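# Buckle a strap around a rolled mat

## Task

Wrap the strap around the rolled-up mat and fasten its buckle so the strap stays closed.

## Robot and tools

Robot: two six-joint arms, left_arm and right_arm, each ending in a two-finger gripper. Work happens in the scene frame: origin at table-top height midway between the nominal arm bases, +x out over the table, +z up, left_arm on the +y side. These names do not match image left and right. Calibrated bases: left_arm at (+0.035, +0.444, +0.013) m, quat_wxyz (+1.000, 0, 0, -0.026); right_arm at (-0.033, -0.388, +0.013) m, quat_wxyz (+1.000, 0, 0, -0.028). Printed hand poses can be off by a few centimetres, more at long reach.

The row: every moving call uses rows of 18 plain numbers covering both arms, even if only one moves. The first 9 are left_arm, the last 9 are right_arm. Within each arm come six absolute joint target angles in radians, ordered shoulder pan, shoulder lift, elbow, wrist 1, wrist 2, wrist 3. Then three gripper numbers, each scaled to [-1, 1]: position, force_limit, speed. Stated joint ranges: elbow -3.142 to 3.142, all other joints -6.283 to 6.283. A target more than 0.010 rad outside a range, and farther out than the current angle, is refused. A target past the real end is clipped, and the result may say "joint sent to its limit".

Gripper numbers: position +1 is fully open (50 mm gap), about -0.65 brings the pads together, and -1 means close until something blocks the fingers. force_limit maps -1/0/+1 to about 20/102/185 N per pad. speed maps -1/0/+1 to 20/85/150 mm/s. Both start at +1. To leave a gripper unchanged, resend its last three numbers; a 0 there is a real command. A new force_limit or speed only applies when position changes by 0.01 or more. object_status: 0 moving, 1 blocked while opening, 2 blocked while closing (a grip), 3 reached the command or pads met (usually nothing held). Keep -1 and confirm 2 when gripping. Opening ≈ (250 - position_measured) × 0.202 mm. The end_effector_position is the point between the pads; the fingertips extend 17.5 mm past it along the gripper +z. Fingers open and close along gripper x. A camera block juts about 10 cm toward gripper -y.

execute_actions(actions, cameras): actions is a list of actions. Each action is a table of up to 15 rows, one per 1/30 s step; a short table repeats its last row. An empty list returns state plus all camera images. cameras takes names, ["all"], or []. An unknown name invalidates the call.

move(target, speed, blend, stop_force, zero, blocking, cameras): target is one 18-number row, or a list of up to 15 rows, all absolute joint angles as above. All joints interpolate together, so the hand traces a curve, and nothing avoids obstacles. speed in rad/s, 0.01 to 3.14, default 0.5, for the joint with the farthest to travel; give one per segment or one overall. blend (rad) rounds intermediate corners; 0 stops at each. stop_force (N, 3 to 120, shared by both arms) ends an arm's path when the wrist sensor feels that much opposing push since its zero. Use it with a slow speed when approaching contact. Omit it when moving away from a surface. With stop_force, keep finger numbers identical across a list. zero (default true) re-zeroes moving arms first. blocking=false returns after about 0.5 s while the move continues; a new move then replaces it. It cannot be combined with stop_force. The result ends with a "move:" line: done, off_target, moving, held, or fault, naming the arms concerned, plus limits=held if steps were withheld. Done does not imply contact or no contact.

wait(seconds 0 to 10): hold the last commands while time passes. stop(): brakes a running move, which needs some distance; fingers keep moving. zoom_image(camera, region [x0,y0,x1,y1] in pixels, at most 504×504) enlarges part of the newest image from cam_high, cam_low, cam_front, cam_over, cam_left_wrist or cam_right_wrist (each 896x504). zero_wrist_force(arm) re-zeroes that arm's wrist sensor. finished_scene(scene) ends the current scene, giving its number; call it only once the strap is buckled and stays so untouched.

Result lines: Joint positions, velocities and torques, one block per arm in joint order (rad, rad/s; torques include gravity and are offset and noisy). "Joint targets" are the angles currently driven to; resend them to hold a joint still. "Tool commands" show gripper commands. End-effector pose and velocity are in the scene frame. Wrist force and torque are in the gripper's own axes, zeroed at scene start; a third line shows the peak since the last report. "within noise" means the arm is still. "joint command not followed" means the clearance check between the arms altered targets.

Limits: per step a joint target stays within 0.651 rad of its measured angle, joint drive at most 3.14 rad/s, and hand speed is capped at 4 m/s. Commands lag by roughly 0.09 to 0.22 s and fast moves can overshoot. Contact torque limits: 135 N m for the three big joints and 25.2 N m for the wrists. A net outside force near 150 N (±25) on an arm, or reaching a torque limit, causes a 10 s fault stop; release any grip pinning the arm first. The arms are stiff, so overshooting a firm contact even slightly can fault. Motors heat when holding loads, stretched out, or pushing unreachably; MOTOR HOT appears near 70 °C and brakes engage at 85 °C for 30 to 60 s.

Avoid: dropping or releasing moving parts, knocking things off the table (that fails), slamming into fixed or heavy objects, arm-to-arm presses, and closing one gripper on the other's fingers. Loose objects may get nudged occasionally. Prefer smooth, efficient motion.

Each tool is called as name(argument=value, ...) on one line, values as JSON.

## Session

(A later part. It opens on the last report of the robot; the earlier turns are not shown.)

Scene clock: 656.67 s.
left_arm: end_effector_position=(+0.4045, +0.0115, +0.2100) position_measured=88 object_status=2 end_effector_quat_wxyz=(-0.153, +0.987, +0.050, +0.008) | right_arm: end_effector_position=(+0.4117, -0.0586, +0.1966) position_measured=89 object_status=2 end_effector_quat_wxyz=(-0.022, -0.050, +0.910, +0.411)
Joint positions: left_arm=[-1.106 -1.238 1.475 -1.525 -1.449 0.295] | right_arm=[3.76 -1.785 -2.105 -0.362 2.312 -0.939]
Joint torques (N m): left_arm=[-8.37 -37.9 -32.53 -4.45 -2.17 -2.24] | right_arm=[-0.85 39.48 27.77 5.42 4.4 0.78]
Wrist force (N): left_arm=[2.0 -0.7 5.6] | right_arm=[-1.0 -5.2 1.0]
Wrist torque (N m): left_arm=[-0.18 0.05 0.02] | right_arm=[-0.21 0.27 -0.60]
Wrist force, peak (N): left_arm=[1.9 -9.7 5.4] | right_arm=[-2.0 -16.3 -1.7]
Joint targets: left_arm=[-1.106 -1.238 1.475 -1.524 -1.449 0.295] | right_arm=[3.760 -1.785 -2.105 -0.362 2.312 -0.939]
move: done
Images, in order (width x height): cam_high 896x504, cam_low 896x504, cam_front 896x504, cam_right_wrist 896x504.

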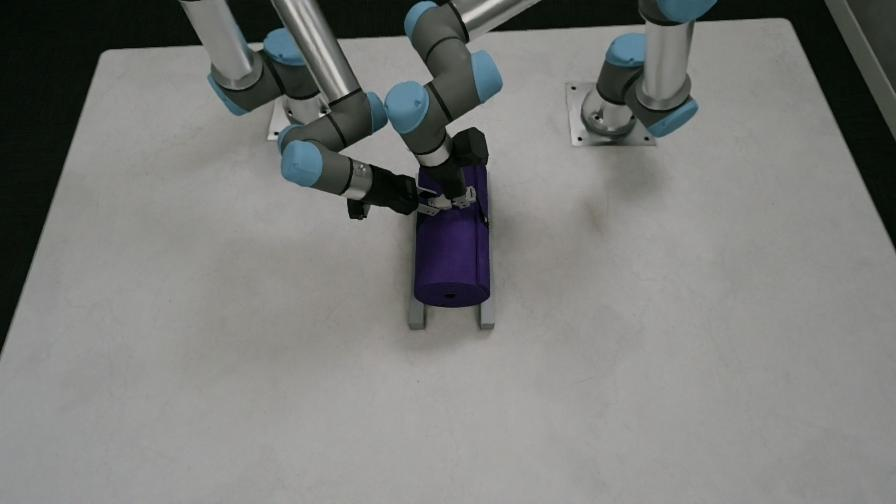

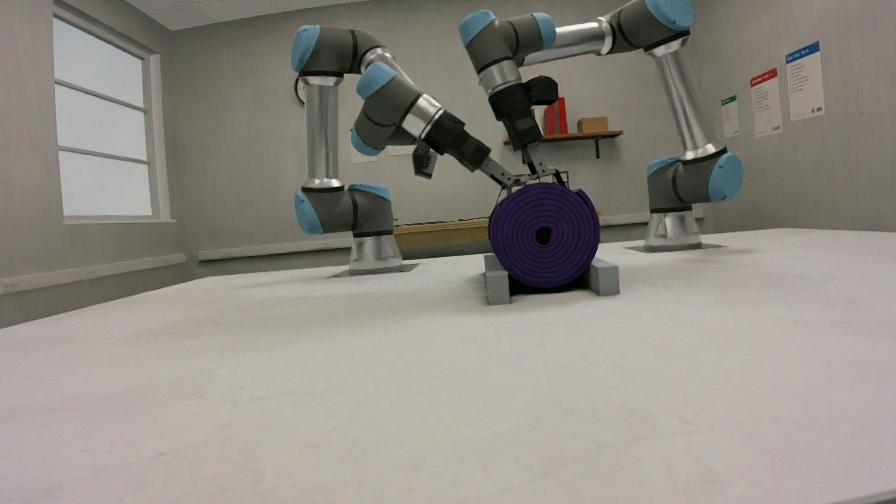

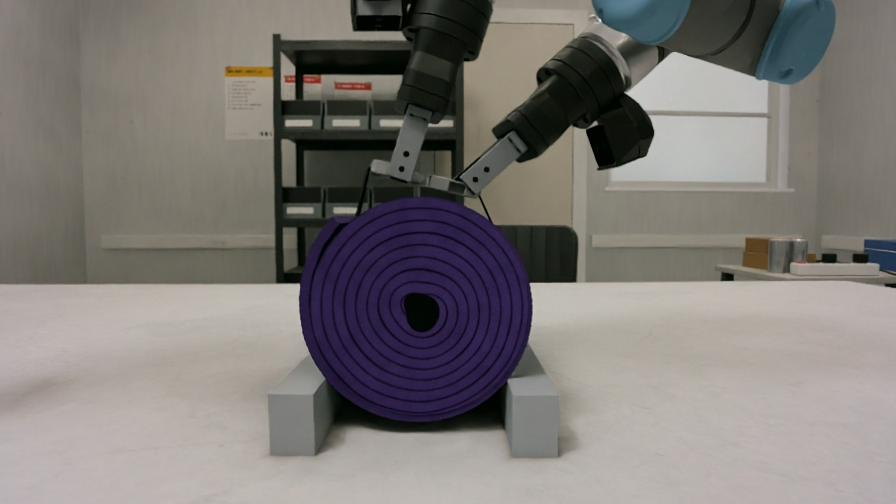

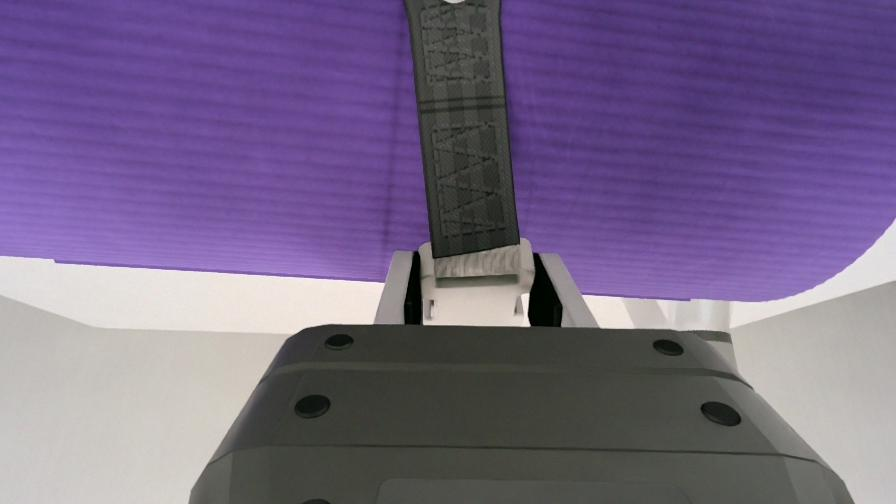

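move(target=[[-1.1074,-1.2387,1.4787,-1.5275,-1.4492,0.2936,-1,-0.4,-1,3.7598,-1.7849,-2.1049,-0.3624,2.3116,-0.9387,-1,-0.1,-1],[-1.1188,-1.1853,1.4244,-1.5252,-1.4525,0.2825,-1,-0.4,-1,3.7598,-1.7849,-2.1049,-0.3624,2.3116,-0.9387,-1,-0.1,-1]], speed=0.035, stop_force=12, cameras=["cam_right_wrist","cam_front","cam_high","cam_low"])

zoom_image(camera="cam_high", region=[423, 185, 477, 215])

zoom_image(camera="cam_front", region=[391, 160, 454, 195])

zoom_image(camera="cam_right_wrist", region=[415, 280, 541, 350])

zoom_image(camera="cam_low", region=[505, 165, 568, 200])

Scene clock: 671.17 s.
left_arm: end_effector_position=(+0.4042, +0.0055, +0.2071) position_measured=88 object_status=2 end_effector_quat_wxyz=(-0.153, +0.987, +0.050, +0.008) | right_arm: end_effector_position=(+0.4117, -0.0586, +0.1966) position_measured=89 object_status=2 end_effector_quat_wxyz=(-0.022, -0.050, +0.910, +0.411)
Joint positions: left_arm=[-1.11 -1.225 1.465 -1.527 -1.45 0.291] | right_arm=[3.76 -1.785 -2.105 -0.362 2.312 -0.939]
Joint torques (N m): left_arm=[6.59 -48.53 -19.17 -6.92 -1.19 2.46] | right_arm=[12.04 30.26 27.59 5.38 4.44 0.79]
Wrist force (N): left_arm=[2.3 -10.9 4.8] | right_arm=[-1.7 -16.1 -2.1]
Wrist torque (N m): left_arm=[-0.25 0.09 -0.02] | right_arm=[-0.23 0.30 -0.56]
Wrist force, peak (N): left_arm=[3.4 -19.0 6.1] | right_arm=[-0.8 -22.2 -6.8]
Joint targets: left_arm=[-1.110 -1.225 1.465 -1.527 -1.450 0.291] | right_arm=[3.760 -1.785 -2.105 -0.362 2.312 -0.939]
move: contact (left_arm); path passed 1 of 2 targets; left_arm: the elbow is farthest, 0.041 rad from its target
Images, in order (width x height): cam_high 896x504, cam_low 896x504, cam_front 896x504, cam_right_wrist 896x504.

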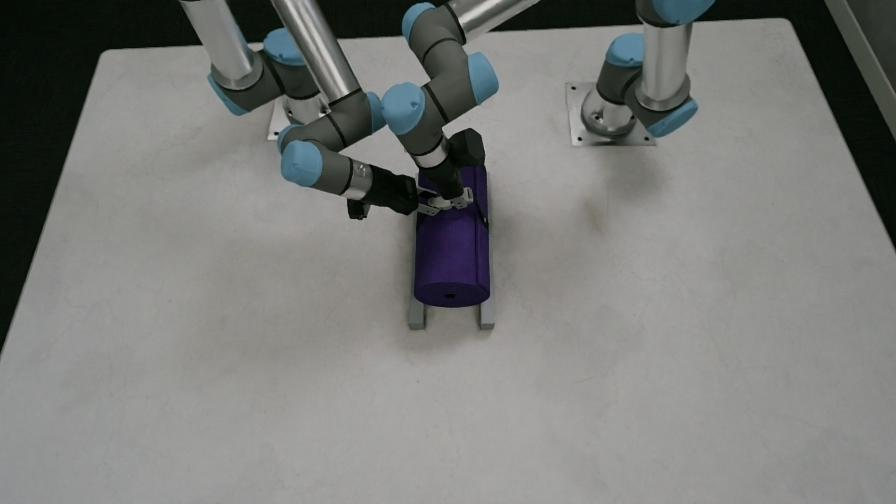

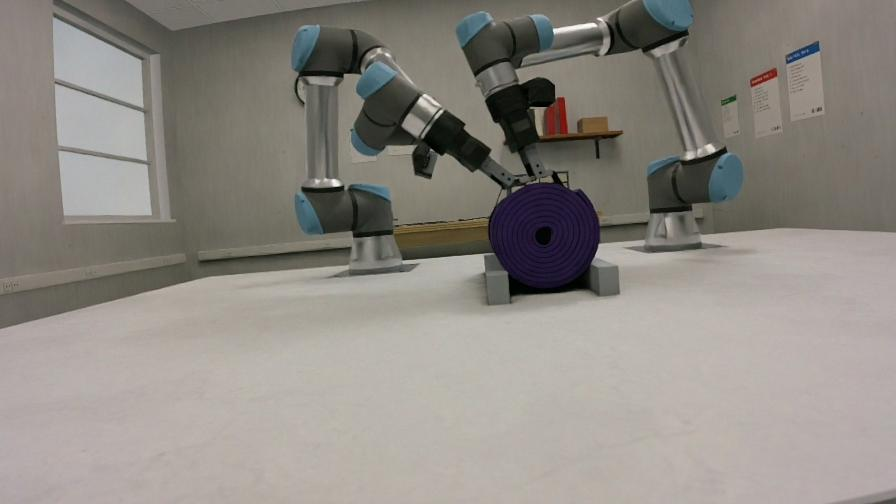

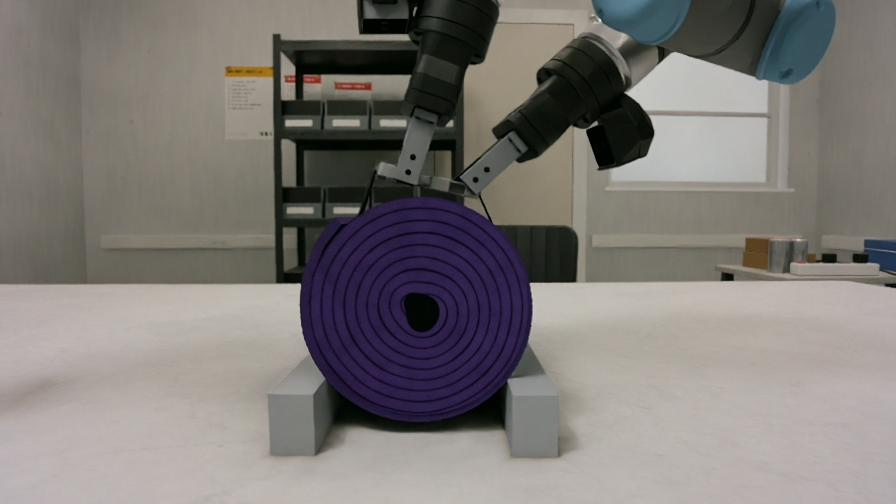

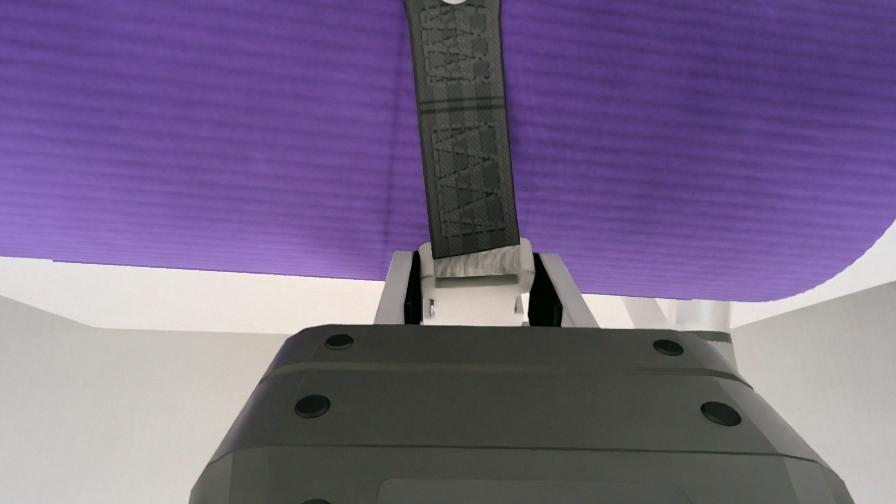

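Scaled by 9.333.

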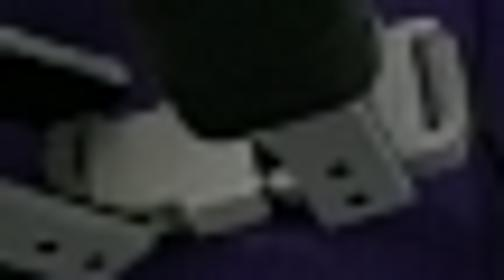

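Scaled by 8.000.

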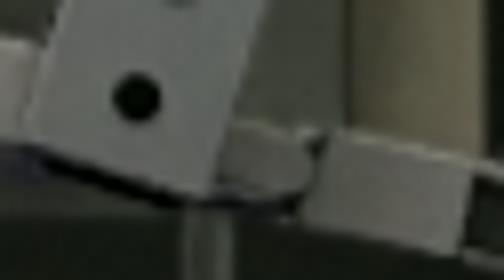

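Scaled by 4.000.

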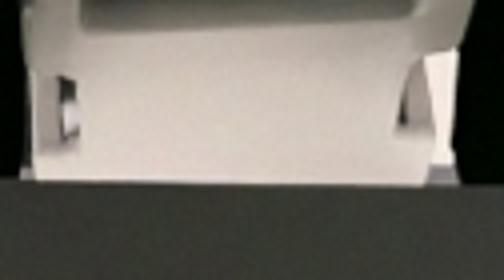

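Scaled by 8.000.

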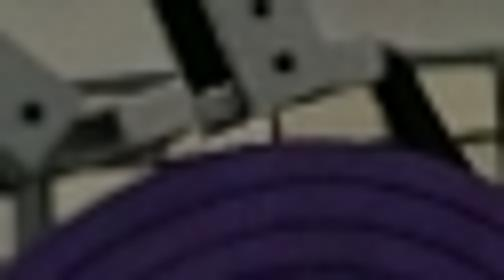

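move(target=[[-1.1074,-1.2387,1.4787,-1.5275,-1.4492,0.2936,-1,-0.4,-1,3.7598,-1.7849,-2.1049,-0.3624,2.3116,-0.9387,-1,-0.1,-1],[-1.1314,-1.2546,1.5063,-1.5520,-1.3980,0.2730,-1,-0.4,-1,3.7598,-1.7849,-2.1049,-0.3624,2.3116,-0.9387,-1,-0.1,-1]], speed=0.06, blend=0.005, cameras=["cam_front","cam_high","cam_low"])

zoom_image(camera="cam_front", region=[391, 160, 454, 195])

zoom_image(camera="cam_low", region=[505, 165, 568, 200])

zoom_image(camera="cam_high", region=[423, 185, 477, 215])

move(target=[-1.1423,-1.1986,1.4494,-1.5492,-1.4011,0.2622,-1,-0.4,-1,3.7598,-1.7849,-2.1049,-0.3624,2.3116,-0.9387,-1,-0.1,-1], speed=0.035, stop_force=12, cameras=["cam_right_wrist","cam_front","cam_low"])

zoom_image(camera="cam_front", region=[391, 160, 454, 195])

zoom_image(camera="cam_right_wrist", region=[415, 280, 541, 350])

Scene clock: 692.20 s.
left_arm: end_effector_position=(+0.4039, +0.0109, +0.2089) position_measured=88 object_status=2 end_effector_quat_wxyz=(-0.155, +0.986, +0.045, +0.038) | right_arm: end_effector_position=(+0.4117, -0.0586, +0.1966) position_measured=89 object_status=2 end_effector_quat_wxyz=(-0.022, -0.050, +0.910, +0.411)
Joint positions: left_arm=[-1.132 -1.255 1.507 -1.552 -1.398 0.273] | right_arm=[3.76 -1.785 -2.105 -0.362 2.312 -0.939]
Joint torques (N m): left_arm=[6.52 -42.5 -31.47 -1.64 -2.24 -0.03] | right_arm=[-6.56 21.91 27.44 5.41 4.31 0.83]
Wrist force (N): left_arm=[1.6 -0.7 4.9] | right_arm=[-2.3 -5.3 0.8]
Wrist torque (N m): left_arm=[-0.15 0.03 0.02] | right_arm=[-0.24 0.50 -0.60]
Wrist force, peak (N): left_arm=[2.4 -10.8 5.1] | right_arm=[-1.8 -16.6 -2.0]
Joint targets: left_arm=[-1.131 -1.255 1.506 -1.552 -1.398 0.273] | right_arm=[3.760 -1.785 -2.105 -0.362 2.312 -0.939]
move: done
Images, in order (width x height): cam_high 896x504, cam_low 896x504, cam_front 896x504.

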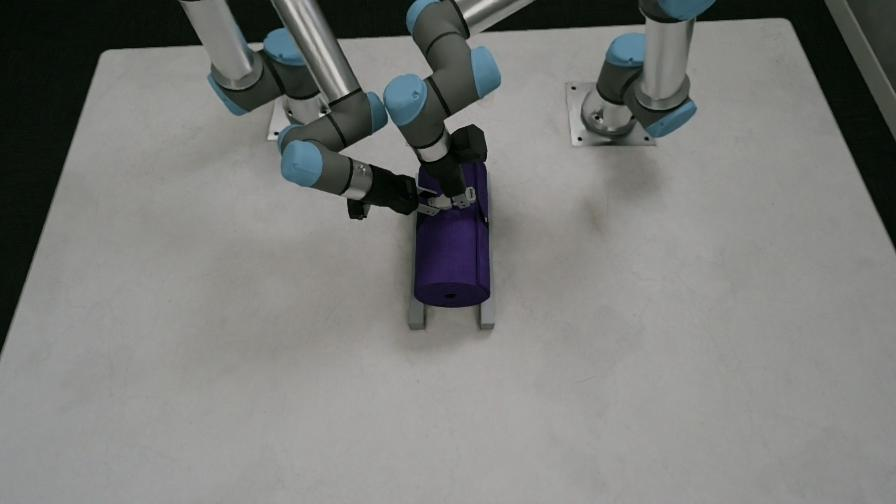

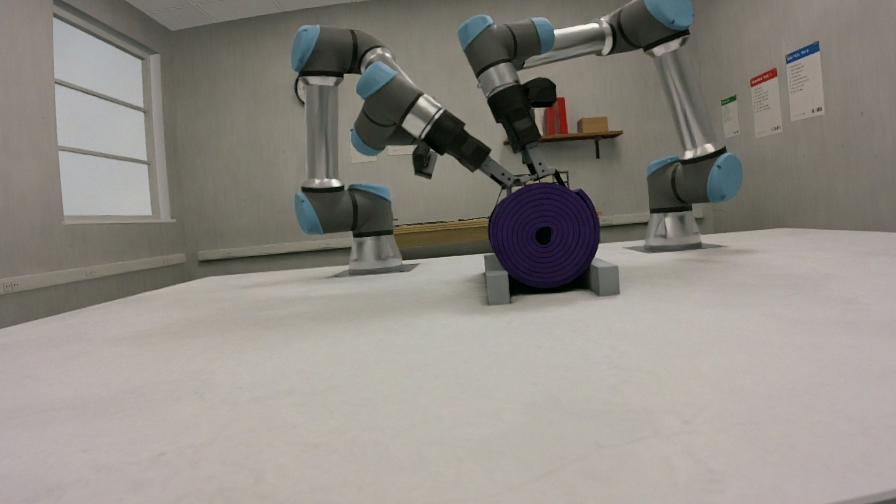

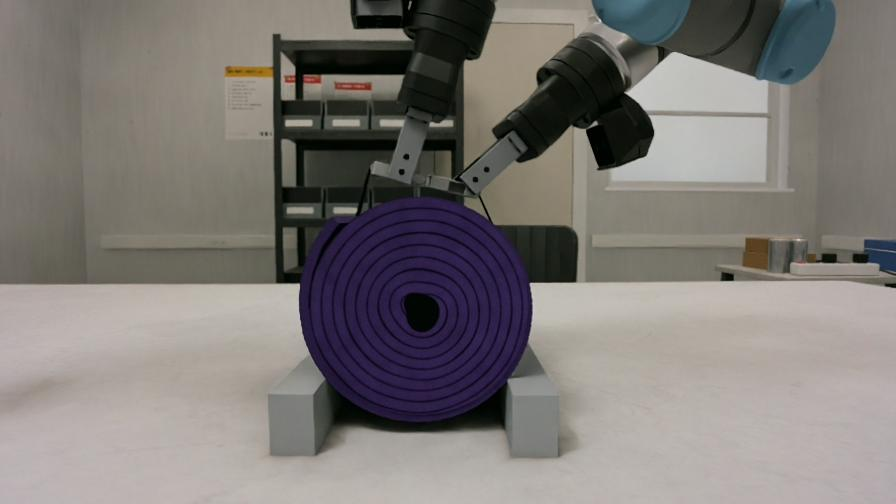

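Scaled by 8.000.

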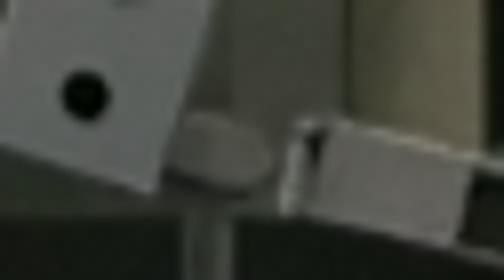

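Scaled by 8.000.

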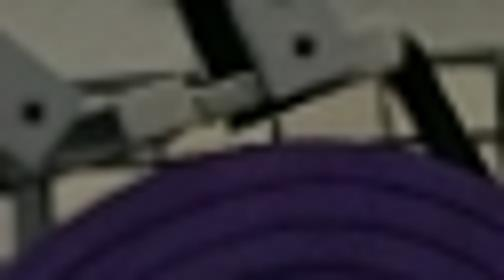

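Scaled by 9.333.

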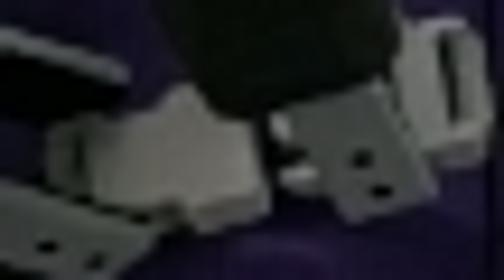

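Scene clock: 693.57 s.
left_arm: end_effector_position=(+0.4046, +0.0055, +0.2072) position_measured=88 object_status=2 end_effector_quat_wxyz=(-0.155, +0.986, +0.045, +0.037) | right_arm: end_effector_position=(+0.4117, -0.0586, +0.1966) position_measured=89 object_status=2 end_effector_quat_wxyz=(-0.022, -0.050, +0.910, +0.411)
Joint positions: left_arm=[-1.134 -1.242 1.494 -1.551 -1.399 0.271] | right_arm=[3.76 -1.785 -2.105 -0.362 2.312 -0.939]
Joint torques (N m): left_arm=[6.3 -48.47 -20.16 -7.14 -1.26 2.52] | right_arm=[12.47 24.62 27.81 5.49 4.33 0.75]
Wrist force (N): left_arm=[1.7 -11.3 5.5] | right_arm=[-2.5 -16.0 -3.7]
Wrist torque (N m): left_arm=[-0.20 0.04 0.00] | right_arm=[-0.33 0.44 -0.58]
Wrist force, peak (N): left_arm=[2.2 -19.3 7.1] | right_arm=[-2.2 -22.8 -8.7]
Joint targets: left_arm=[-1.134 -1.242 1.494 -1.551 -1.399 0.271] | right_arm=[3.760 -1.785 -2.105 -0.362 2.312 -0.939]
move: contact (left_arm); left_arm: the shoulder lift is farthest, 0.044 rad from its target
Images, in order (width x height): cam_low 896x504, cam_front 896x504, cam_right_wrist 896x504.

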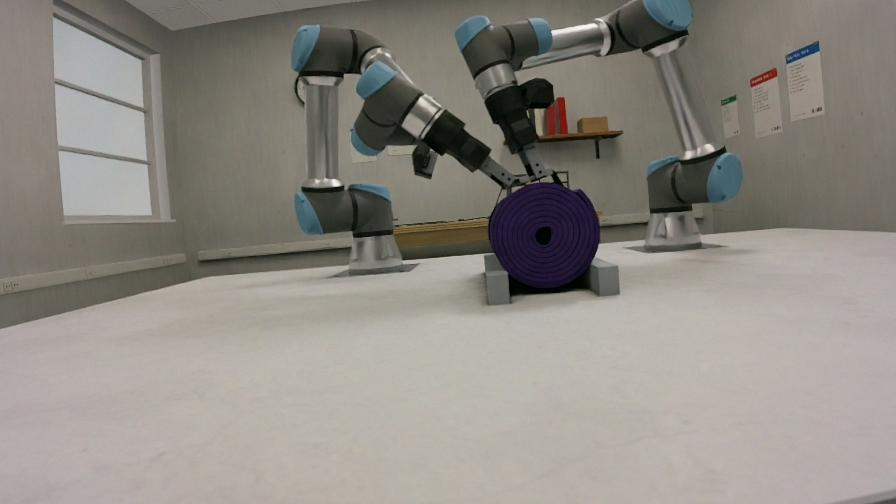

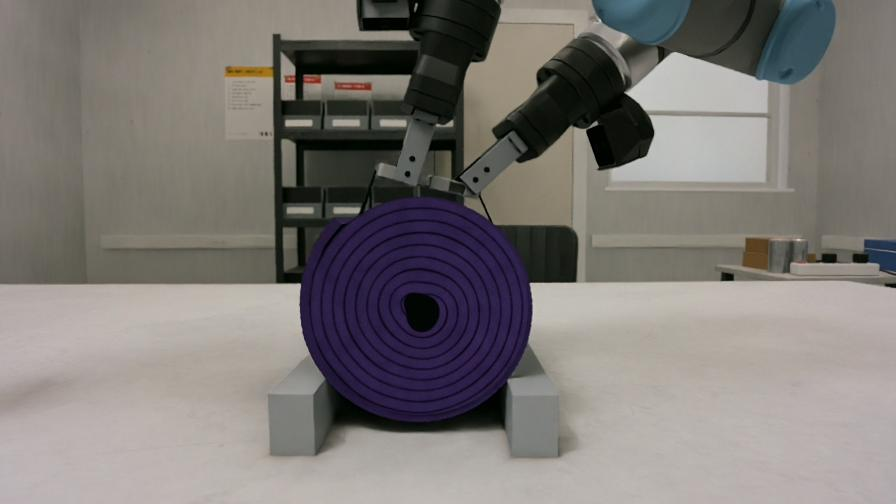

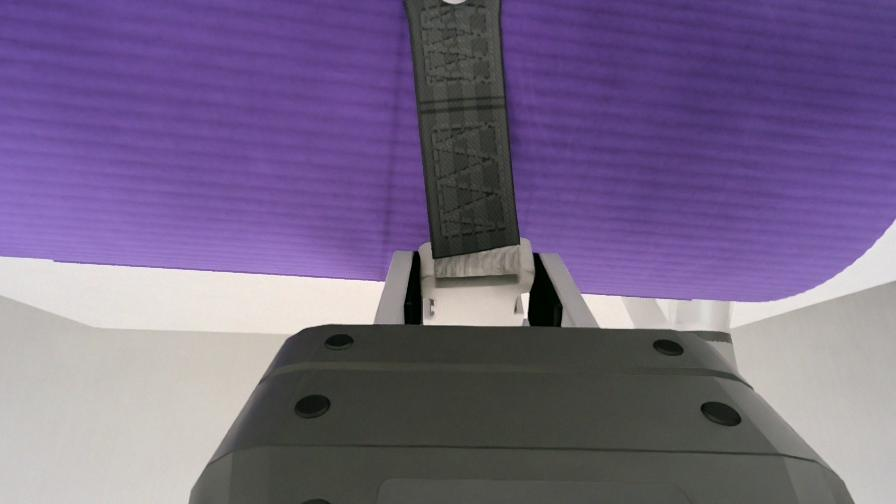

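Scaled by 8.000.

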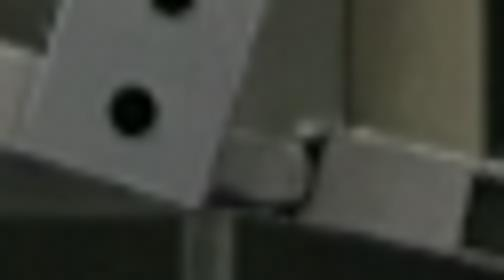

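Scaled by 4.000.

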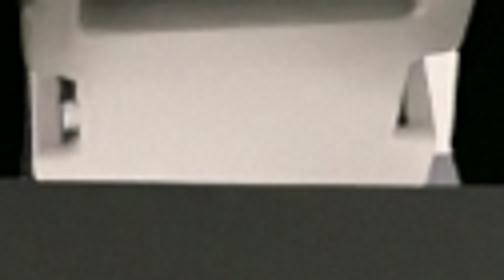

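move(target=[-1.1314,-1.2546,1.5063,-1.5520,-1.3980,0.2730,-1,-0.4,-1,3.7598,-1.7849,-2.1049,-0.3624,2.3116,-0.9387,-1,-0.1,-1], speed=0.1, cameras=["cam_front","cam_low","cam_high","cam_right_wrist","cam_over"])

zoom_image(camera="cam_front", region=[391, 160, 454, 195])

zoom_image(camera="cam_low", region=[505, 165, 568, 200])

zoom_image(camera="cam_high", region=[423, 185, 477, 215])

zoom_image(camera="cam_right_wrist", region=[415, 280, 541, 350])

Scene clock: 727.00 s.
left_arm: end_effector_position=(+0.4039, +0.0111, +0.2089) position_measured=88 object_status=2 end_effector_quat_wxyz=(-0.155, +0.986, +0.045, +0.037) | right_arm: end_effector_position=(+0.4117, -0.0586, +0.1966) position_measured=89 object_status=2 end_effector_quat_wxyz=(-0.022, -0.050, +0.910, +0.411)
Joint positions: left_arm=[-1.131 -1.255 1.507 -1.552 -1.398 0.273] | right_arm=[3.76 -1.785 -2.105 -0.362 2.312 -0.939]
Joint torques (N m): left_arm=[5.55 -40.87 -29.55 -4.55 1.62 1.88] | right_arm=[-1.17 34.42 27.44 5.38 4.39 0.76]
Wrist force (N): left_arm=[1.7 -0.7 5.1] | right_arm=[-2.5 -4.4 1.0]
Wrist torque (N m): left_arm=[-0.15 0.02 -0.11] | right_arm=[-0.09 0.51 -0.60]
Wrist force, peak (N): left_arm=[1.7 -11.2 6.1] | right_arm=[-3.2 -16.9 -3.1]
Joint targets: left_arm=[-1.131 -1.255 1.506 -1.552 -1.398 0.273] | right_arm=[3.760 -1.785 -2.105 -0.362 2.312 -0.939]
move: done
Images, in order (width x height): cam_high 896x504, cam_low 896x504, cam_front 896x504, cam_over 896x504, cam_right_wrist 896x504.

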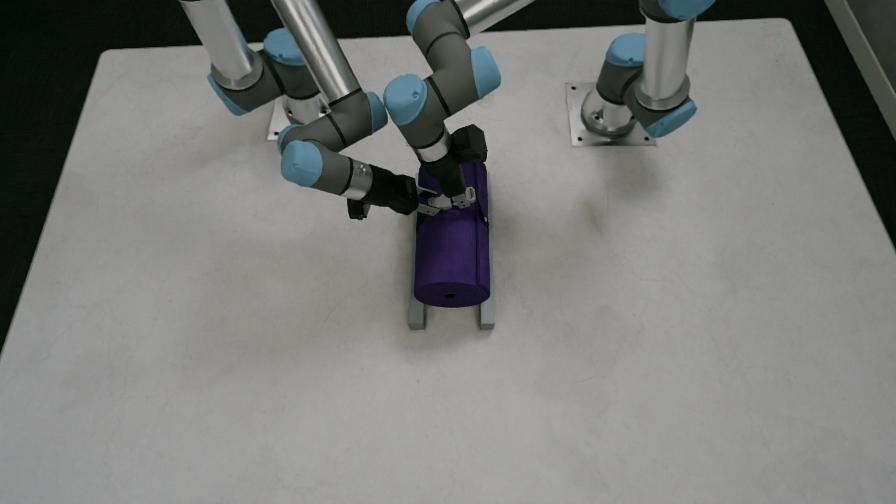

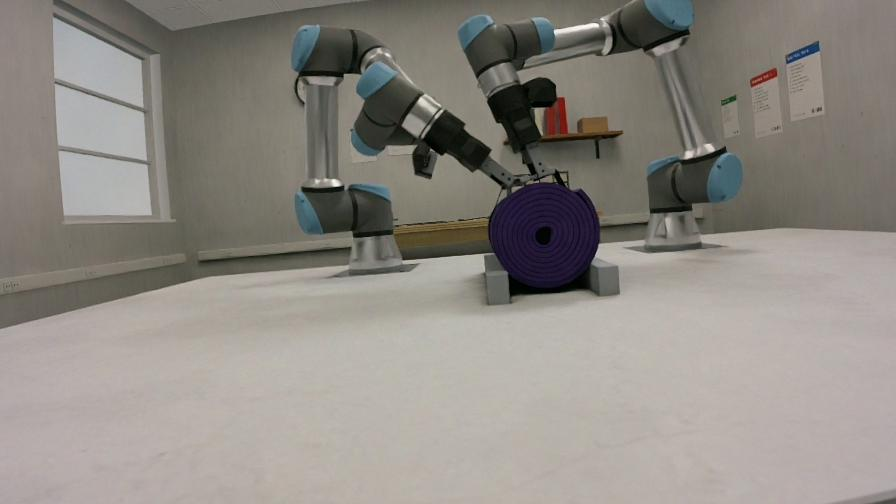

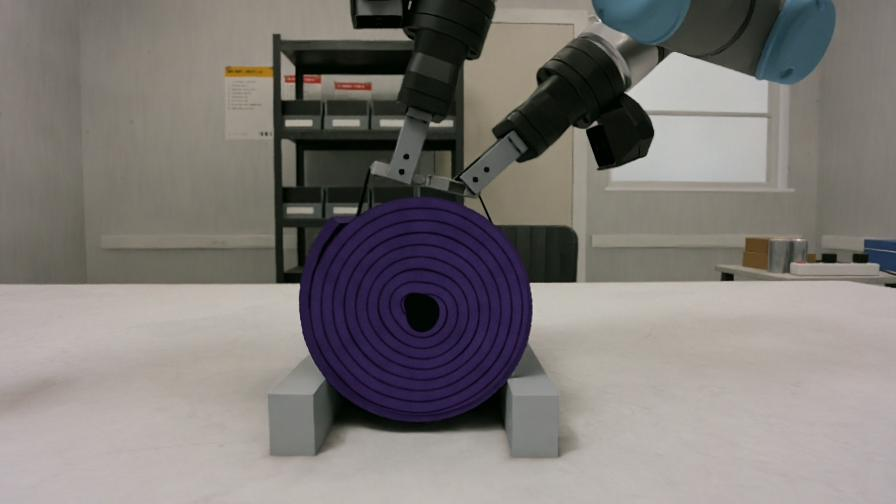

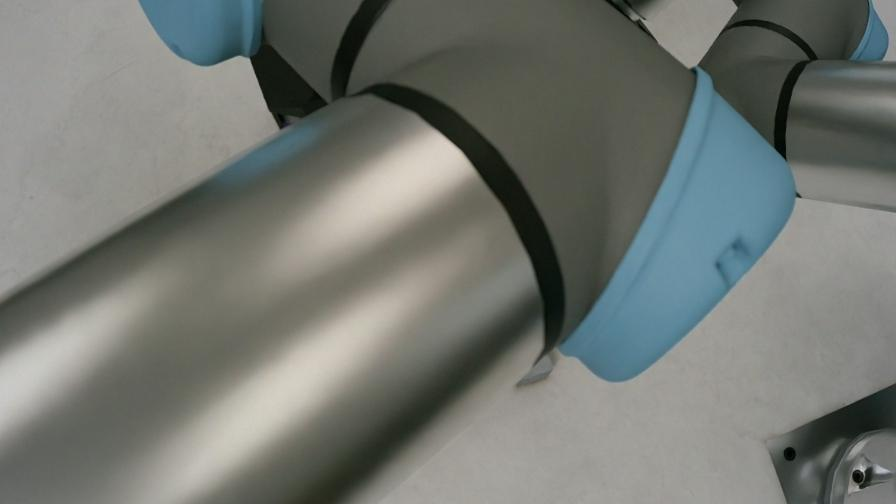

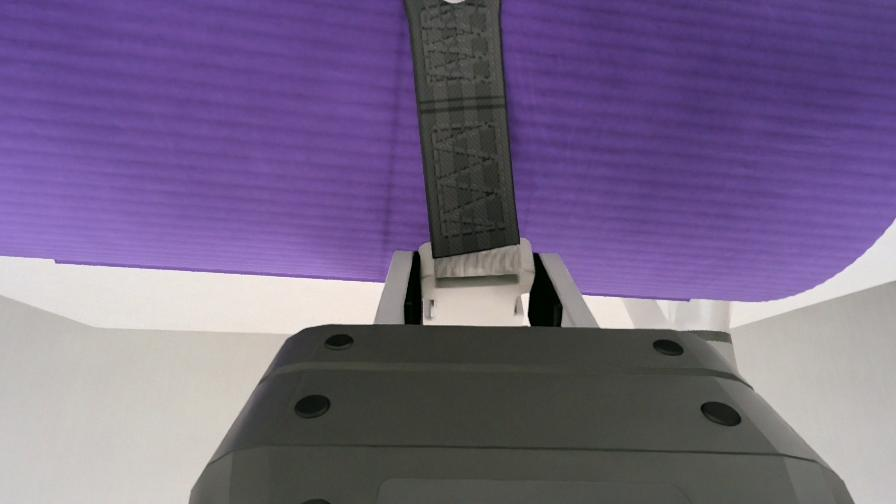

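Scaled by 8.000.

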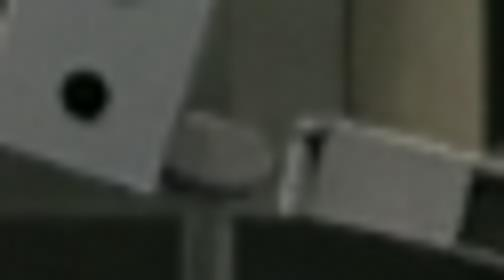

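Scaled by 8.000.

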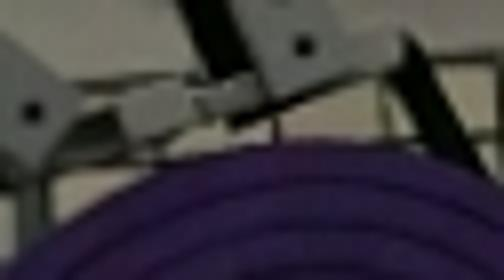

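Scaled by 9.333.

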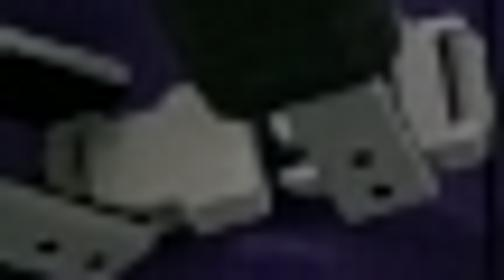

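Scaled by 4.000.

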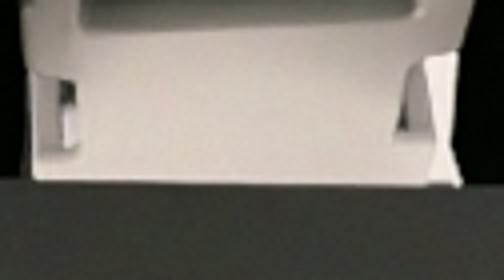

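move(target=[[-1.1314,-1.2541,1.5082,-1.5544,-1.3980,0.2730,-1,-0.4,-1,3.7598,-1.7849,-2.1049,-0.3624,2.3116,-0.9387,-1,-0.1,-1],[-1.1423,-1.1981,1.4513,-1.5516,-1.4011,0.2622,-1,-0.4,-1,3.7598,-1.7849,-2.1049,-0.3624,2.3116,-0.9387,-1,-0.1,-1]], speed=0.015, stop_force=15, cameras=["cam_front","cam_low","cam_high"])

zoom_image(camera="cam_front", region=[391, 160, 454, 195])

zoom_image(camera="cam_low", region=[505, 165, 568, 200])

zoom_image(camera="cam_high", region=[423, 185, 477, 215])

Scene clock: 754.13 s.
left_arm: end_effector_position=(+0.4045, +0.0055, +0.2062) position_measured=88 object_status=2 end_effector_quat_wxyz=(-0.155, +0.986, +0.045, +0.037) | right_arm: end_effector_position=(+0.4117, -0.0586, +0.1966) position_measured=89 object_status=2 end_effector_quat_wxyz=(-0.022, -0.050, +0.910, +0.411)
Joint positions: left_arm=[-1.134 -1.242 1.495 -1.554 -1.399 0.271] | right_arm=[3.76 -1.785 -2.105 -0.362 2.312 -0.939]
Joint torques (N m): left_arm=[3.2 -49.98 -21.31 -7.93 -2.26 2.28] | right_arm=[13.76 41 27.32 5.42 4.24 0.68]
Wrist force (N): left_arm=[2.6 -14.4 4.8] | right_arm=[-2.4 -18.6 -4.5]
Wrist torque (N m): left_arm=[-0.19 0.08 -0.05] | right_arm=[-0.08 0.56 -0.56]
Wrist force, peak (N): left_arm=[1.8 -18.9 4.3] | right_arm=[-2.8 -21.7 -6.6]
Joint targets: left_arm=[-1.134 -1.242 1.495 -1.554 -1.399 0.271] | right_arm=[3.760 -1.785 -2.105 -0.362 2.312 -0.939]
move: contact (left_arm); path passed 1 of 2 targets; left_arm: the elbow is farthest, 0.044 rad from its target
Images, in order (width x height): cam_high 896x504, cam_low 896x504, cam_front 896x504.

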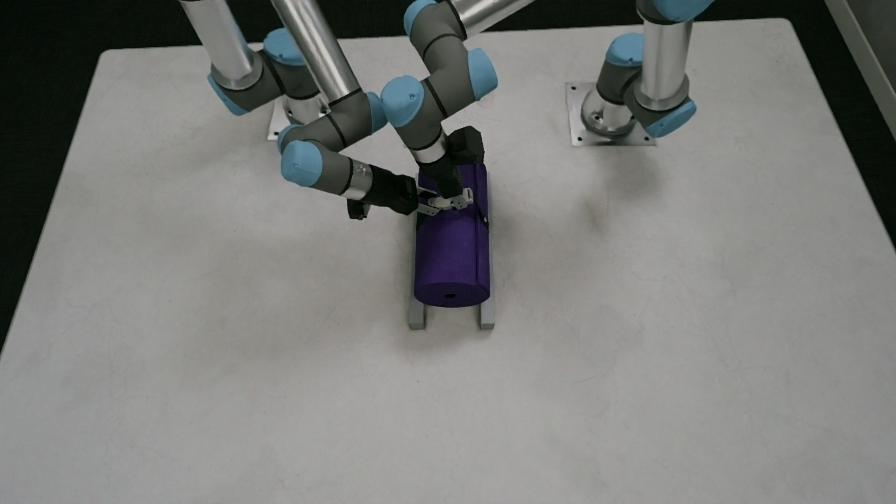

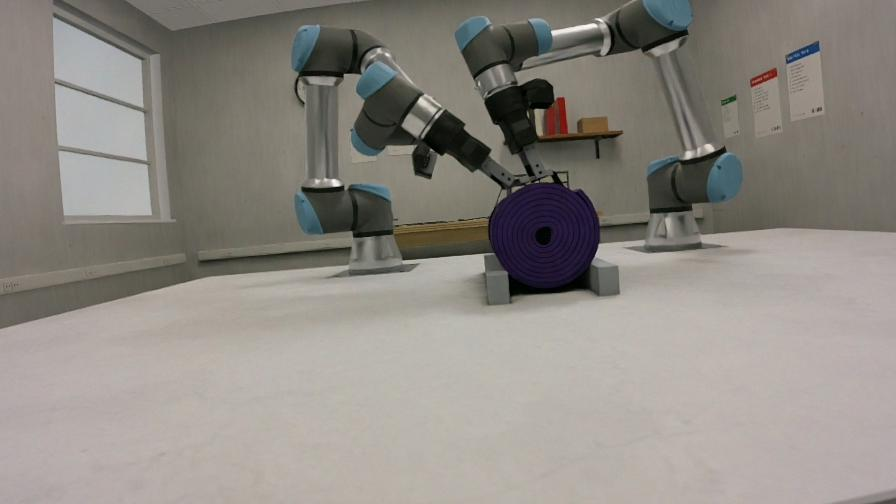

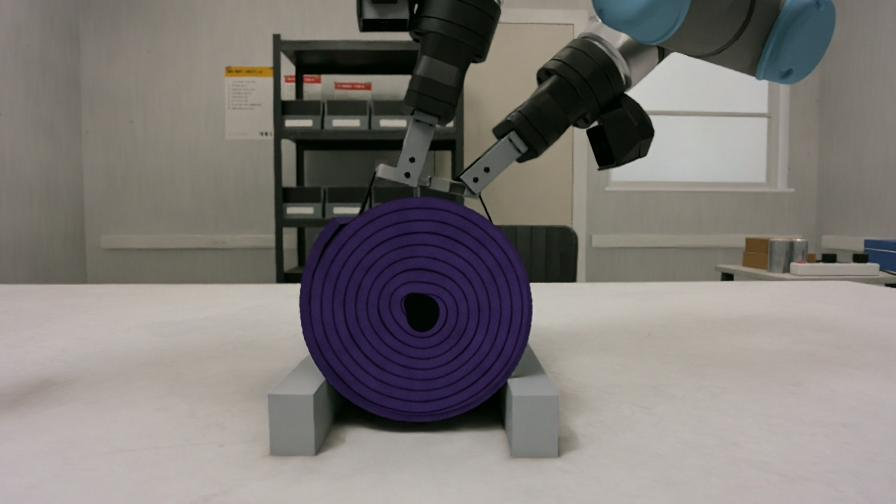

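Scaled by 8.000.

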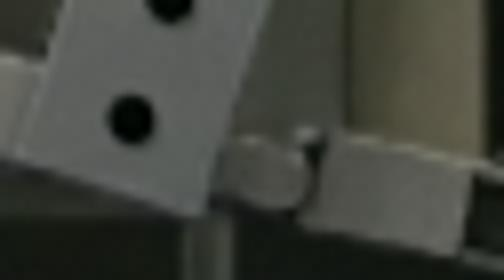

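Scaled by 8.000.

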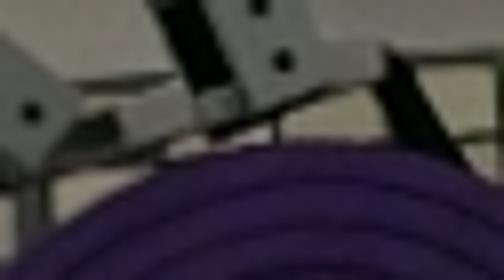

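Scaled by 9.333.

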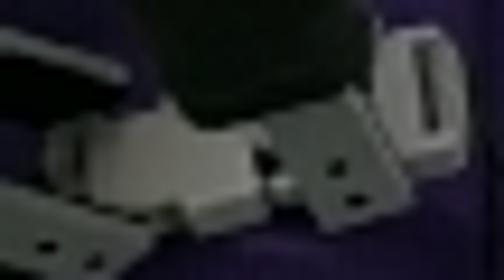

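move(target=[-1.1314,-1.2535,1.5105,-1.5573,-1.3980,0.2730,-1,-0.4,-1,3.7598,-1.7849,-2.1049,-0.3624,2.3116,-0.9387,-1,-0.1,-1], speed=0.06)

move(target=[-1.1423,-1.1975,1.4536,-1.5545,-1.4011,0.2622,-1,-0.4,-1,3.7598,-1.7849,-2.1049,-0.3624,2.3116,-0.9387,-1,-0.1,-1], speed=0.02, stop_force=15)

move(target=[-1.1314,-1.2547,1.5063,-1.5520,-1.3980,0.2730,-1,-0.4,-1,3.7598,-1.7849,-2.1049,-0.3624,2.3116,-0.9387,-1,-0.1,-1], speed=0.06)

move(target=[-1.1314,-1.2552,1.5036,-1.5485,-1.3980,0.2730,-1,-0.4,-1,3.7598,-1.7849,-2.1049,-0.3624,2.3116,-0.9387,-1,-0.1,-1], speed=0.06)

move(target=[-1.1423,-1.1992,1.4467,-1.5457,-1.4011,0.2622,-1,-0.4,-1,3.7598,-1.7849,-2.1049,-0.3624,2.3116,-0.9387,-1,-0.1,-1], speed=0.02, stop_force=15)

Scene clock: 783.23 s.
left_arm: end_effector_position=(+0.4039, +0.0111, +0.2067) position_measured=88 object_status=2 end_effector_quat_wxyz=(-0.155, +0.986, +0.045, +0.037) | right_arm: end_effector_position=(+0.4117, -0.0586, +0.1966) position_measured=89 object_status=2 end_effector_quat_wxyz=(-0.022, -0.051, +0.910, +0.411)
Joint positions: left_arm=[-1.131 -1.254 1.511 -1.557 -1.398 0.273] | right_arm=[3.76 -1.785 -2.105 -0.362 2.312 -0.939]
Joint torques (N m): left_arm=[6.01 -42.27 -29.12 -4.11 1.83 2.03] | right_arm=[-3.71 40.06 27.08 5.28 4.14 0.69]
Wrist force (N): left_arm=[1.1 -0.8 4.2] | right_arm=[-2.7 -4.1 0.4]
Wrist torque (N m): left_arm=[-0.14 0.07 -0.11] | right_arm=[-0.06 0.55 -0.60]
Wrist force, peak (N): left_arm=[1.7 -15.6 3.9] | right_arm=[-3.0 -19.5 -4.5]
Joint targets: left_arm=[-1.131 -1.254 1.510 -1.557 -1.398 0.273] | right_arm=[3.760 -1.785 -2.105 -0.362 2.312 -0.939]
move: done

Scene clock: 784.73 s.
left_arm: end_effector_position=(+0.4043, +0.0074, +0.2056) position_measured=88 object_status=2 end_effector_quat_wxyz=(-0.155, +0.986, +0.045, +0.037) | right_arm: end_effector_position=(+0.4117, -0.0586, +0.1966) position_measured=89 object_status=2 end_effector_quat_wxyz=(-0.022, -0.050, +0.910, +0.411)
Joint positions: left_arm=[-1.133 -1.245 1.502 -1.557 -1.398 0.271] | right_arm=[3.76 -1.785 -2.105 -0.362 2.312 -0.939]
Joint torques (N m): left_arm=[4.14 -50.28 -21.67 -8.44 -1.12 2.67] | right_arm=[13.75 40.24 27.3 5.29 4.17 0.62]
Wrist force (N): left_arm=[1.8 -16.0 5.2] | right_arm=[-1.8 -17.3 -7.6]
Wrist torque (N m): left_arm=[-0.23 0.04 -0.15] | right_arm=[-0.13 0.48 -0.51]
Wrist force, peak (N): left_arm=[2.0 -20.4 6.1] | right_arm=[-1.8 -21.1 -10.1]
Joint targets: left_arm=[-1.133 -1.245 1.502 -1.557 -1.398 0.271] | right_arm=[3.760 -1.785 -2.105 -0.362 2.312 -0.939]
move: contact (left_arm); left_arm: the elbow is farthest, 0.048 rad from its target

Scene clock: 785.43 s.
left_arm: end_effector_position=(+0.4039, +0.0110, +0.2090) position_measured=88 object_status=2 end_effector_quat_wxyz=(-0.155, +0.986, +0.045, +0.037) | right_arm: end_effector_position=(+0.4117, -0.0586, +0.1966) position_measured=89 object_status=2 end_effector_quat_wxyz=(-0.022, -0.051, +0.910, +0.411)
Joint positions: left_arm=[-1.131 -1.255 1.506 -1.552 -1.398 0.273] | right_arm=[3.76 -1.785 -2.105 -0.362 2.312 -0.939]
Joint torques (N m): left_arm=[7.1 -42.62 -23.2 -0.51 1.74 2.2] | right_arm=[-2.9 40.12 27.51 5.29 4.07 0.62]
Wrist force (N): left_arm=[2.1 -0.9 5.5] | right_arm=[-3.5 -4.7 0.5]
Wrist torque (N m): left_arm=[-0.22 -0.01 -0.11] | right_arm=[-0.08 0.62 -0.60]
Wrist force, peak (N): left_arm=[2.5 -15.5 6.5] | right_arm=[-2.4 -18.2 -6.7]
Joint targets: left_arm=[-1.131 -1.255 1.506 -1.552 -1.398 0.273] | right_arm=[3.760 -1.785 -2.105 -0.362 2.312 -0.939]
move: done

Scene clock: 786.13 s.
left_arm: end_effector_position=(+0.4039, +0.0110, +0.2102) position_measured=88 object_status=2 end_effector_quat_wxyz=(-0.155, +0.986, +0.045, +0.037) | right_arm: end_effector_position=(+0.4117, -0.0586, +0.1966) position_measured=89 object_status=2 end_effector_quat_wxyz=(-0.022, -0.050, +0.910, +0.411)
Joint positions: left_arm=[-1.131 -1.255 1.504 -1.548 -1.398 0.273] | right_arm=[3.76 -1.785 -2.105 -0.362 2.312 -0.939]
Joint torques (N m): left_arm=[1.89 -52.56 -29.44 -0.44 1.35 0.35] | right_arm=[-6.34 39.62 26.77 5.35 4.11 0.69]
Wrist force (N): left_arm=[2.7 -0.5 6.5] | right_arm=[-3.8 -5.4 1.0]
Wrist torque (N m): left_arm=[-0.22 -0.03 -0.11] | right_arm=[-0.09 0.61 -0.60]
Wrist force, peak (N): left_arm=[2.6 -0.4 6.6] | right_arm=[-3.9 -5.7 1.1]
Joint targets: left_arm=[-1.131 -1.255 1.504 -1.548 -1.398 0.273] | right_arm=[3.760 -1.785 -2.105 -0.362 2.312 -0.939]
move: done

Scene clock: 787.87 s.
left_arm: end_effector_position=(+0.4046, +0.0049, +0.2083) position_measured=88 object_status=2 end_effector_quat_wxyz=(-0.155, +0.986, +0.045, +0.037) | right_arm: end_effector_position=(+0.4117, -0.0586, +0.1966) position_measured=89 object_status=2 end_effector_quat_wxyz=(-0.022, -0.050, +0.910, +0.411)
Joint positions: left_arm=[-1.134 -1.241 1.49 -1.548 -1.399 0.27] | right_arm=[3.76 -1.785 -2.105 -0.362 2.312 -0.939]
Joint torques (N m): left_arm=[5.01 -51.48 -21.76 -8.58 -1.33 2.4] | right_arm=[13.72 39.2 27.42 5.33 4.18 0.65]
Wrist force (N): left_arm=[2.8 -14.7 7.8] | right_arm=[-3.5 -17.9 -6.6]
Wrist torque (N m): left_arm=[-0.23 0.00 0.02] | right_arm=[-0.16 0.64 -0.62]
Wrist force, peak (N): left_arm=[2.2 -19.8 6.8] | right_arm=[-3.7 -20.9 -9.1]
Joint targets: left_arm=[-1.134 -1.241 1.490 -1.548 -1.399 0.270] | right_arm=[3.760 -1.785 -2.105 -0.362 2.312 -0.939]
move: contact (left_arm); left_arm: the elbow is farthest, 0.043 rad from its target


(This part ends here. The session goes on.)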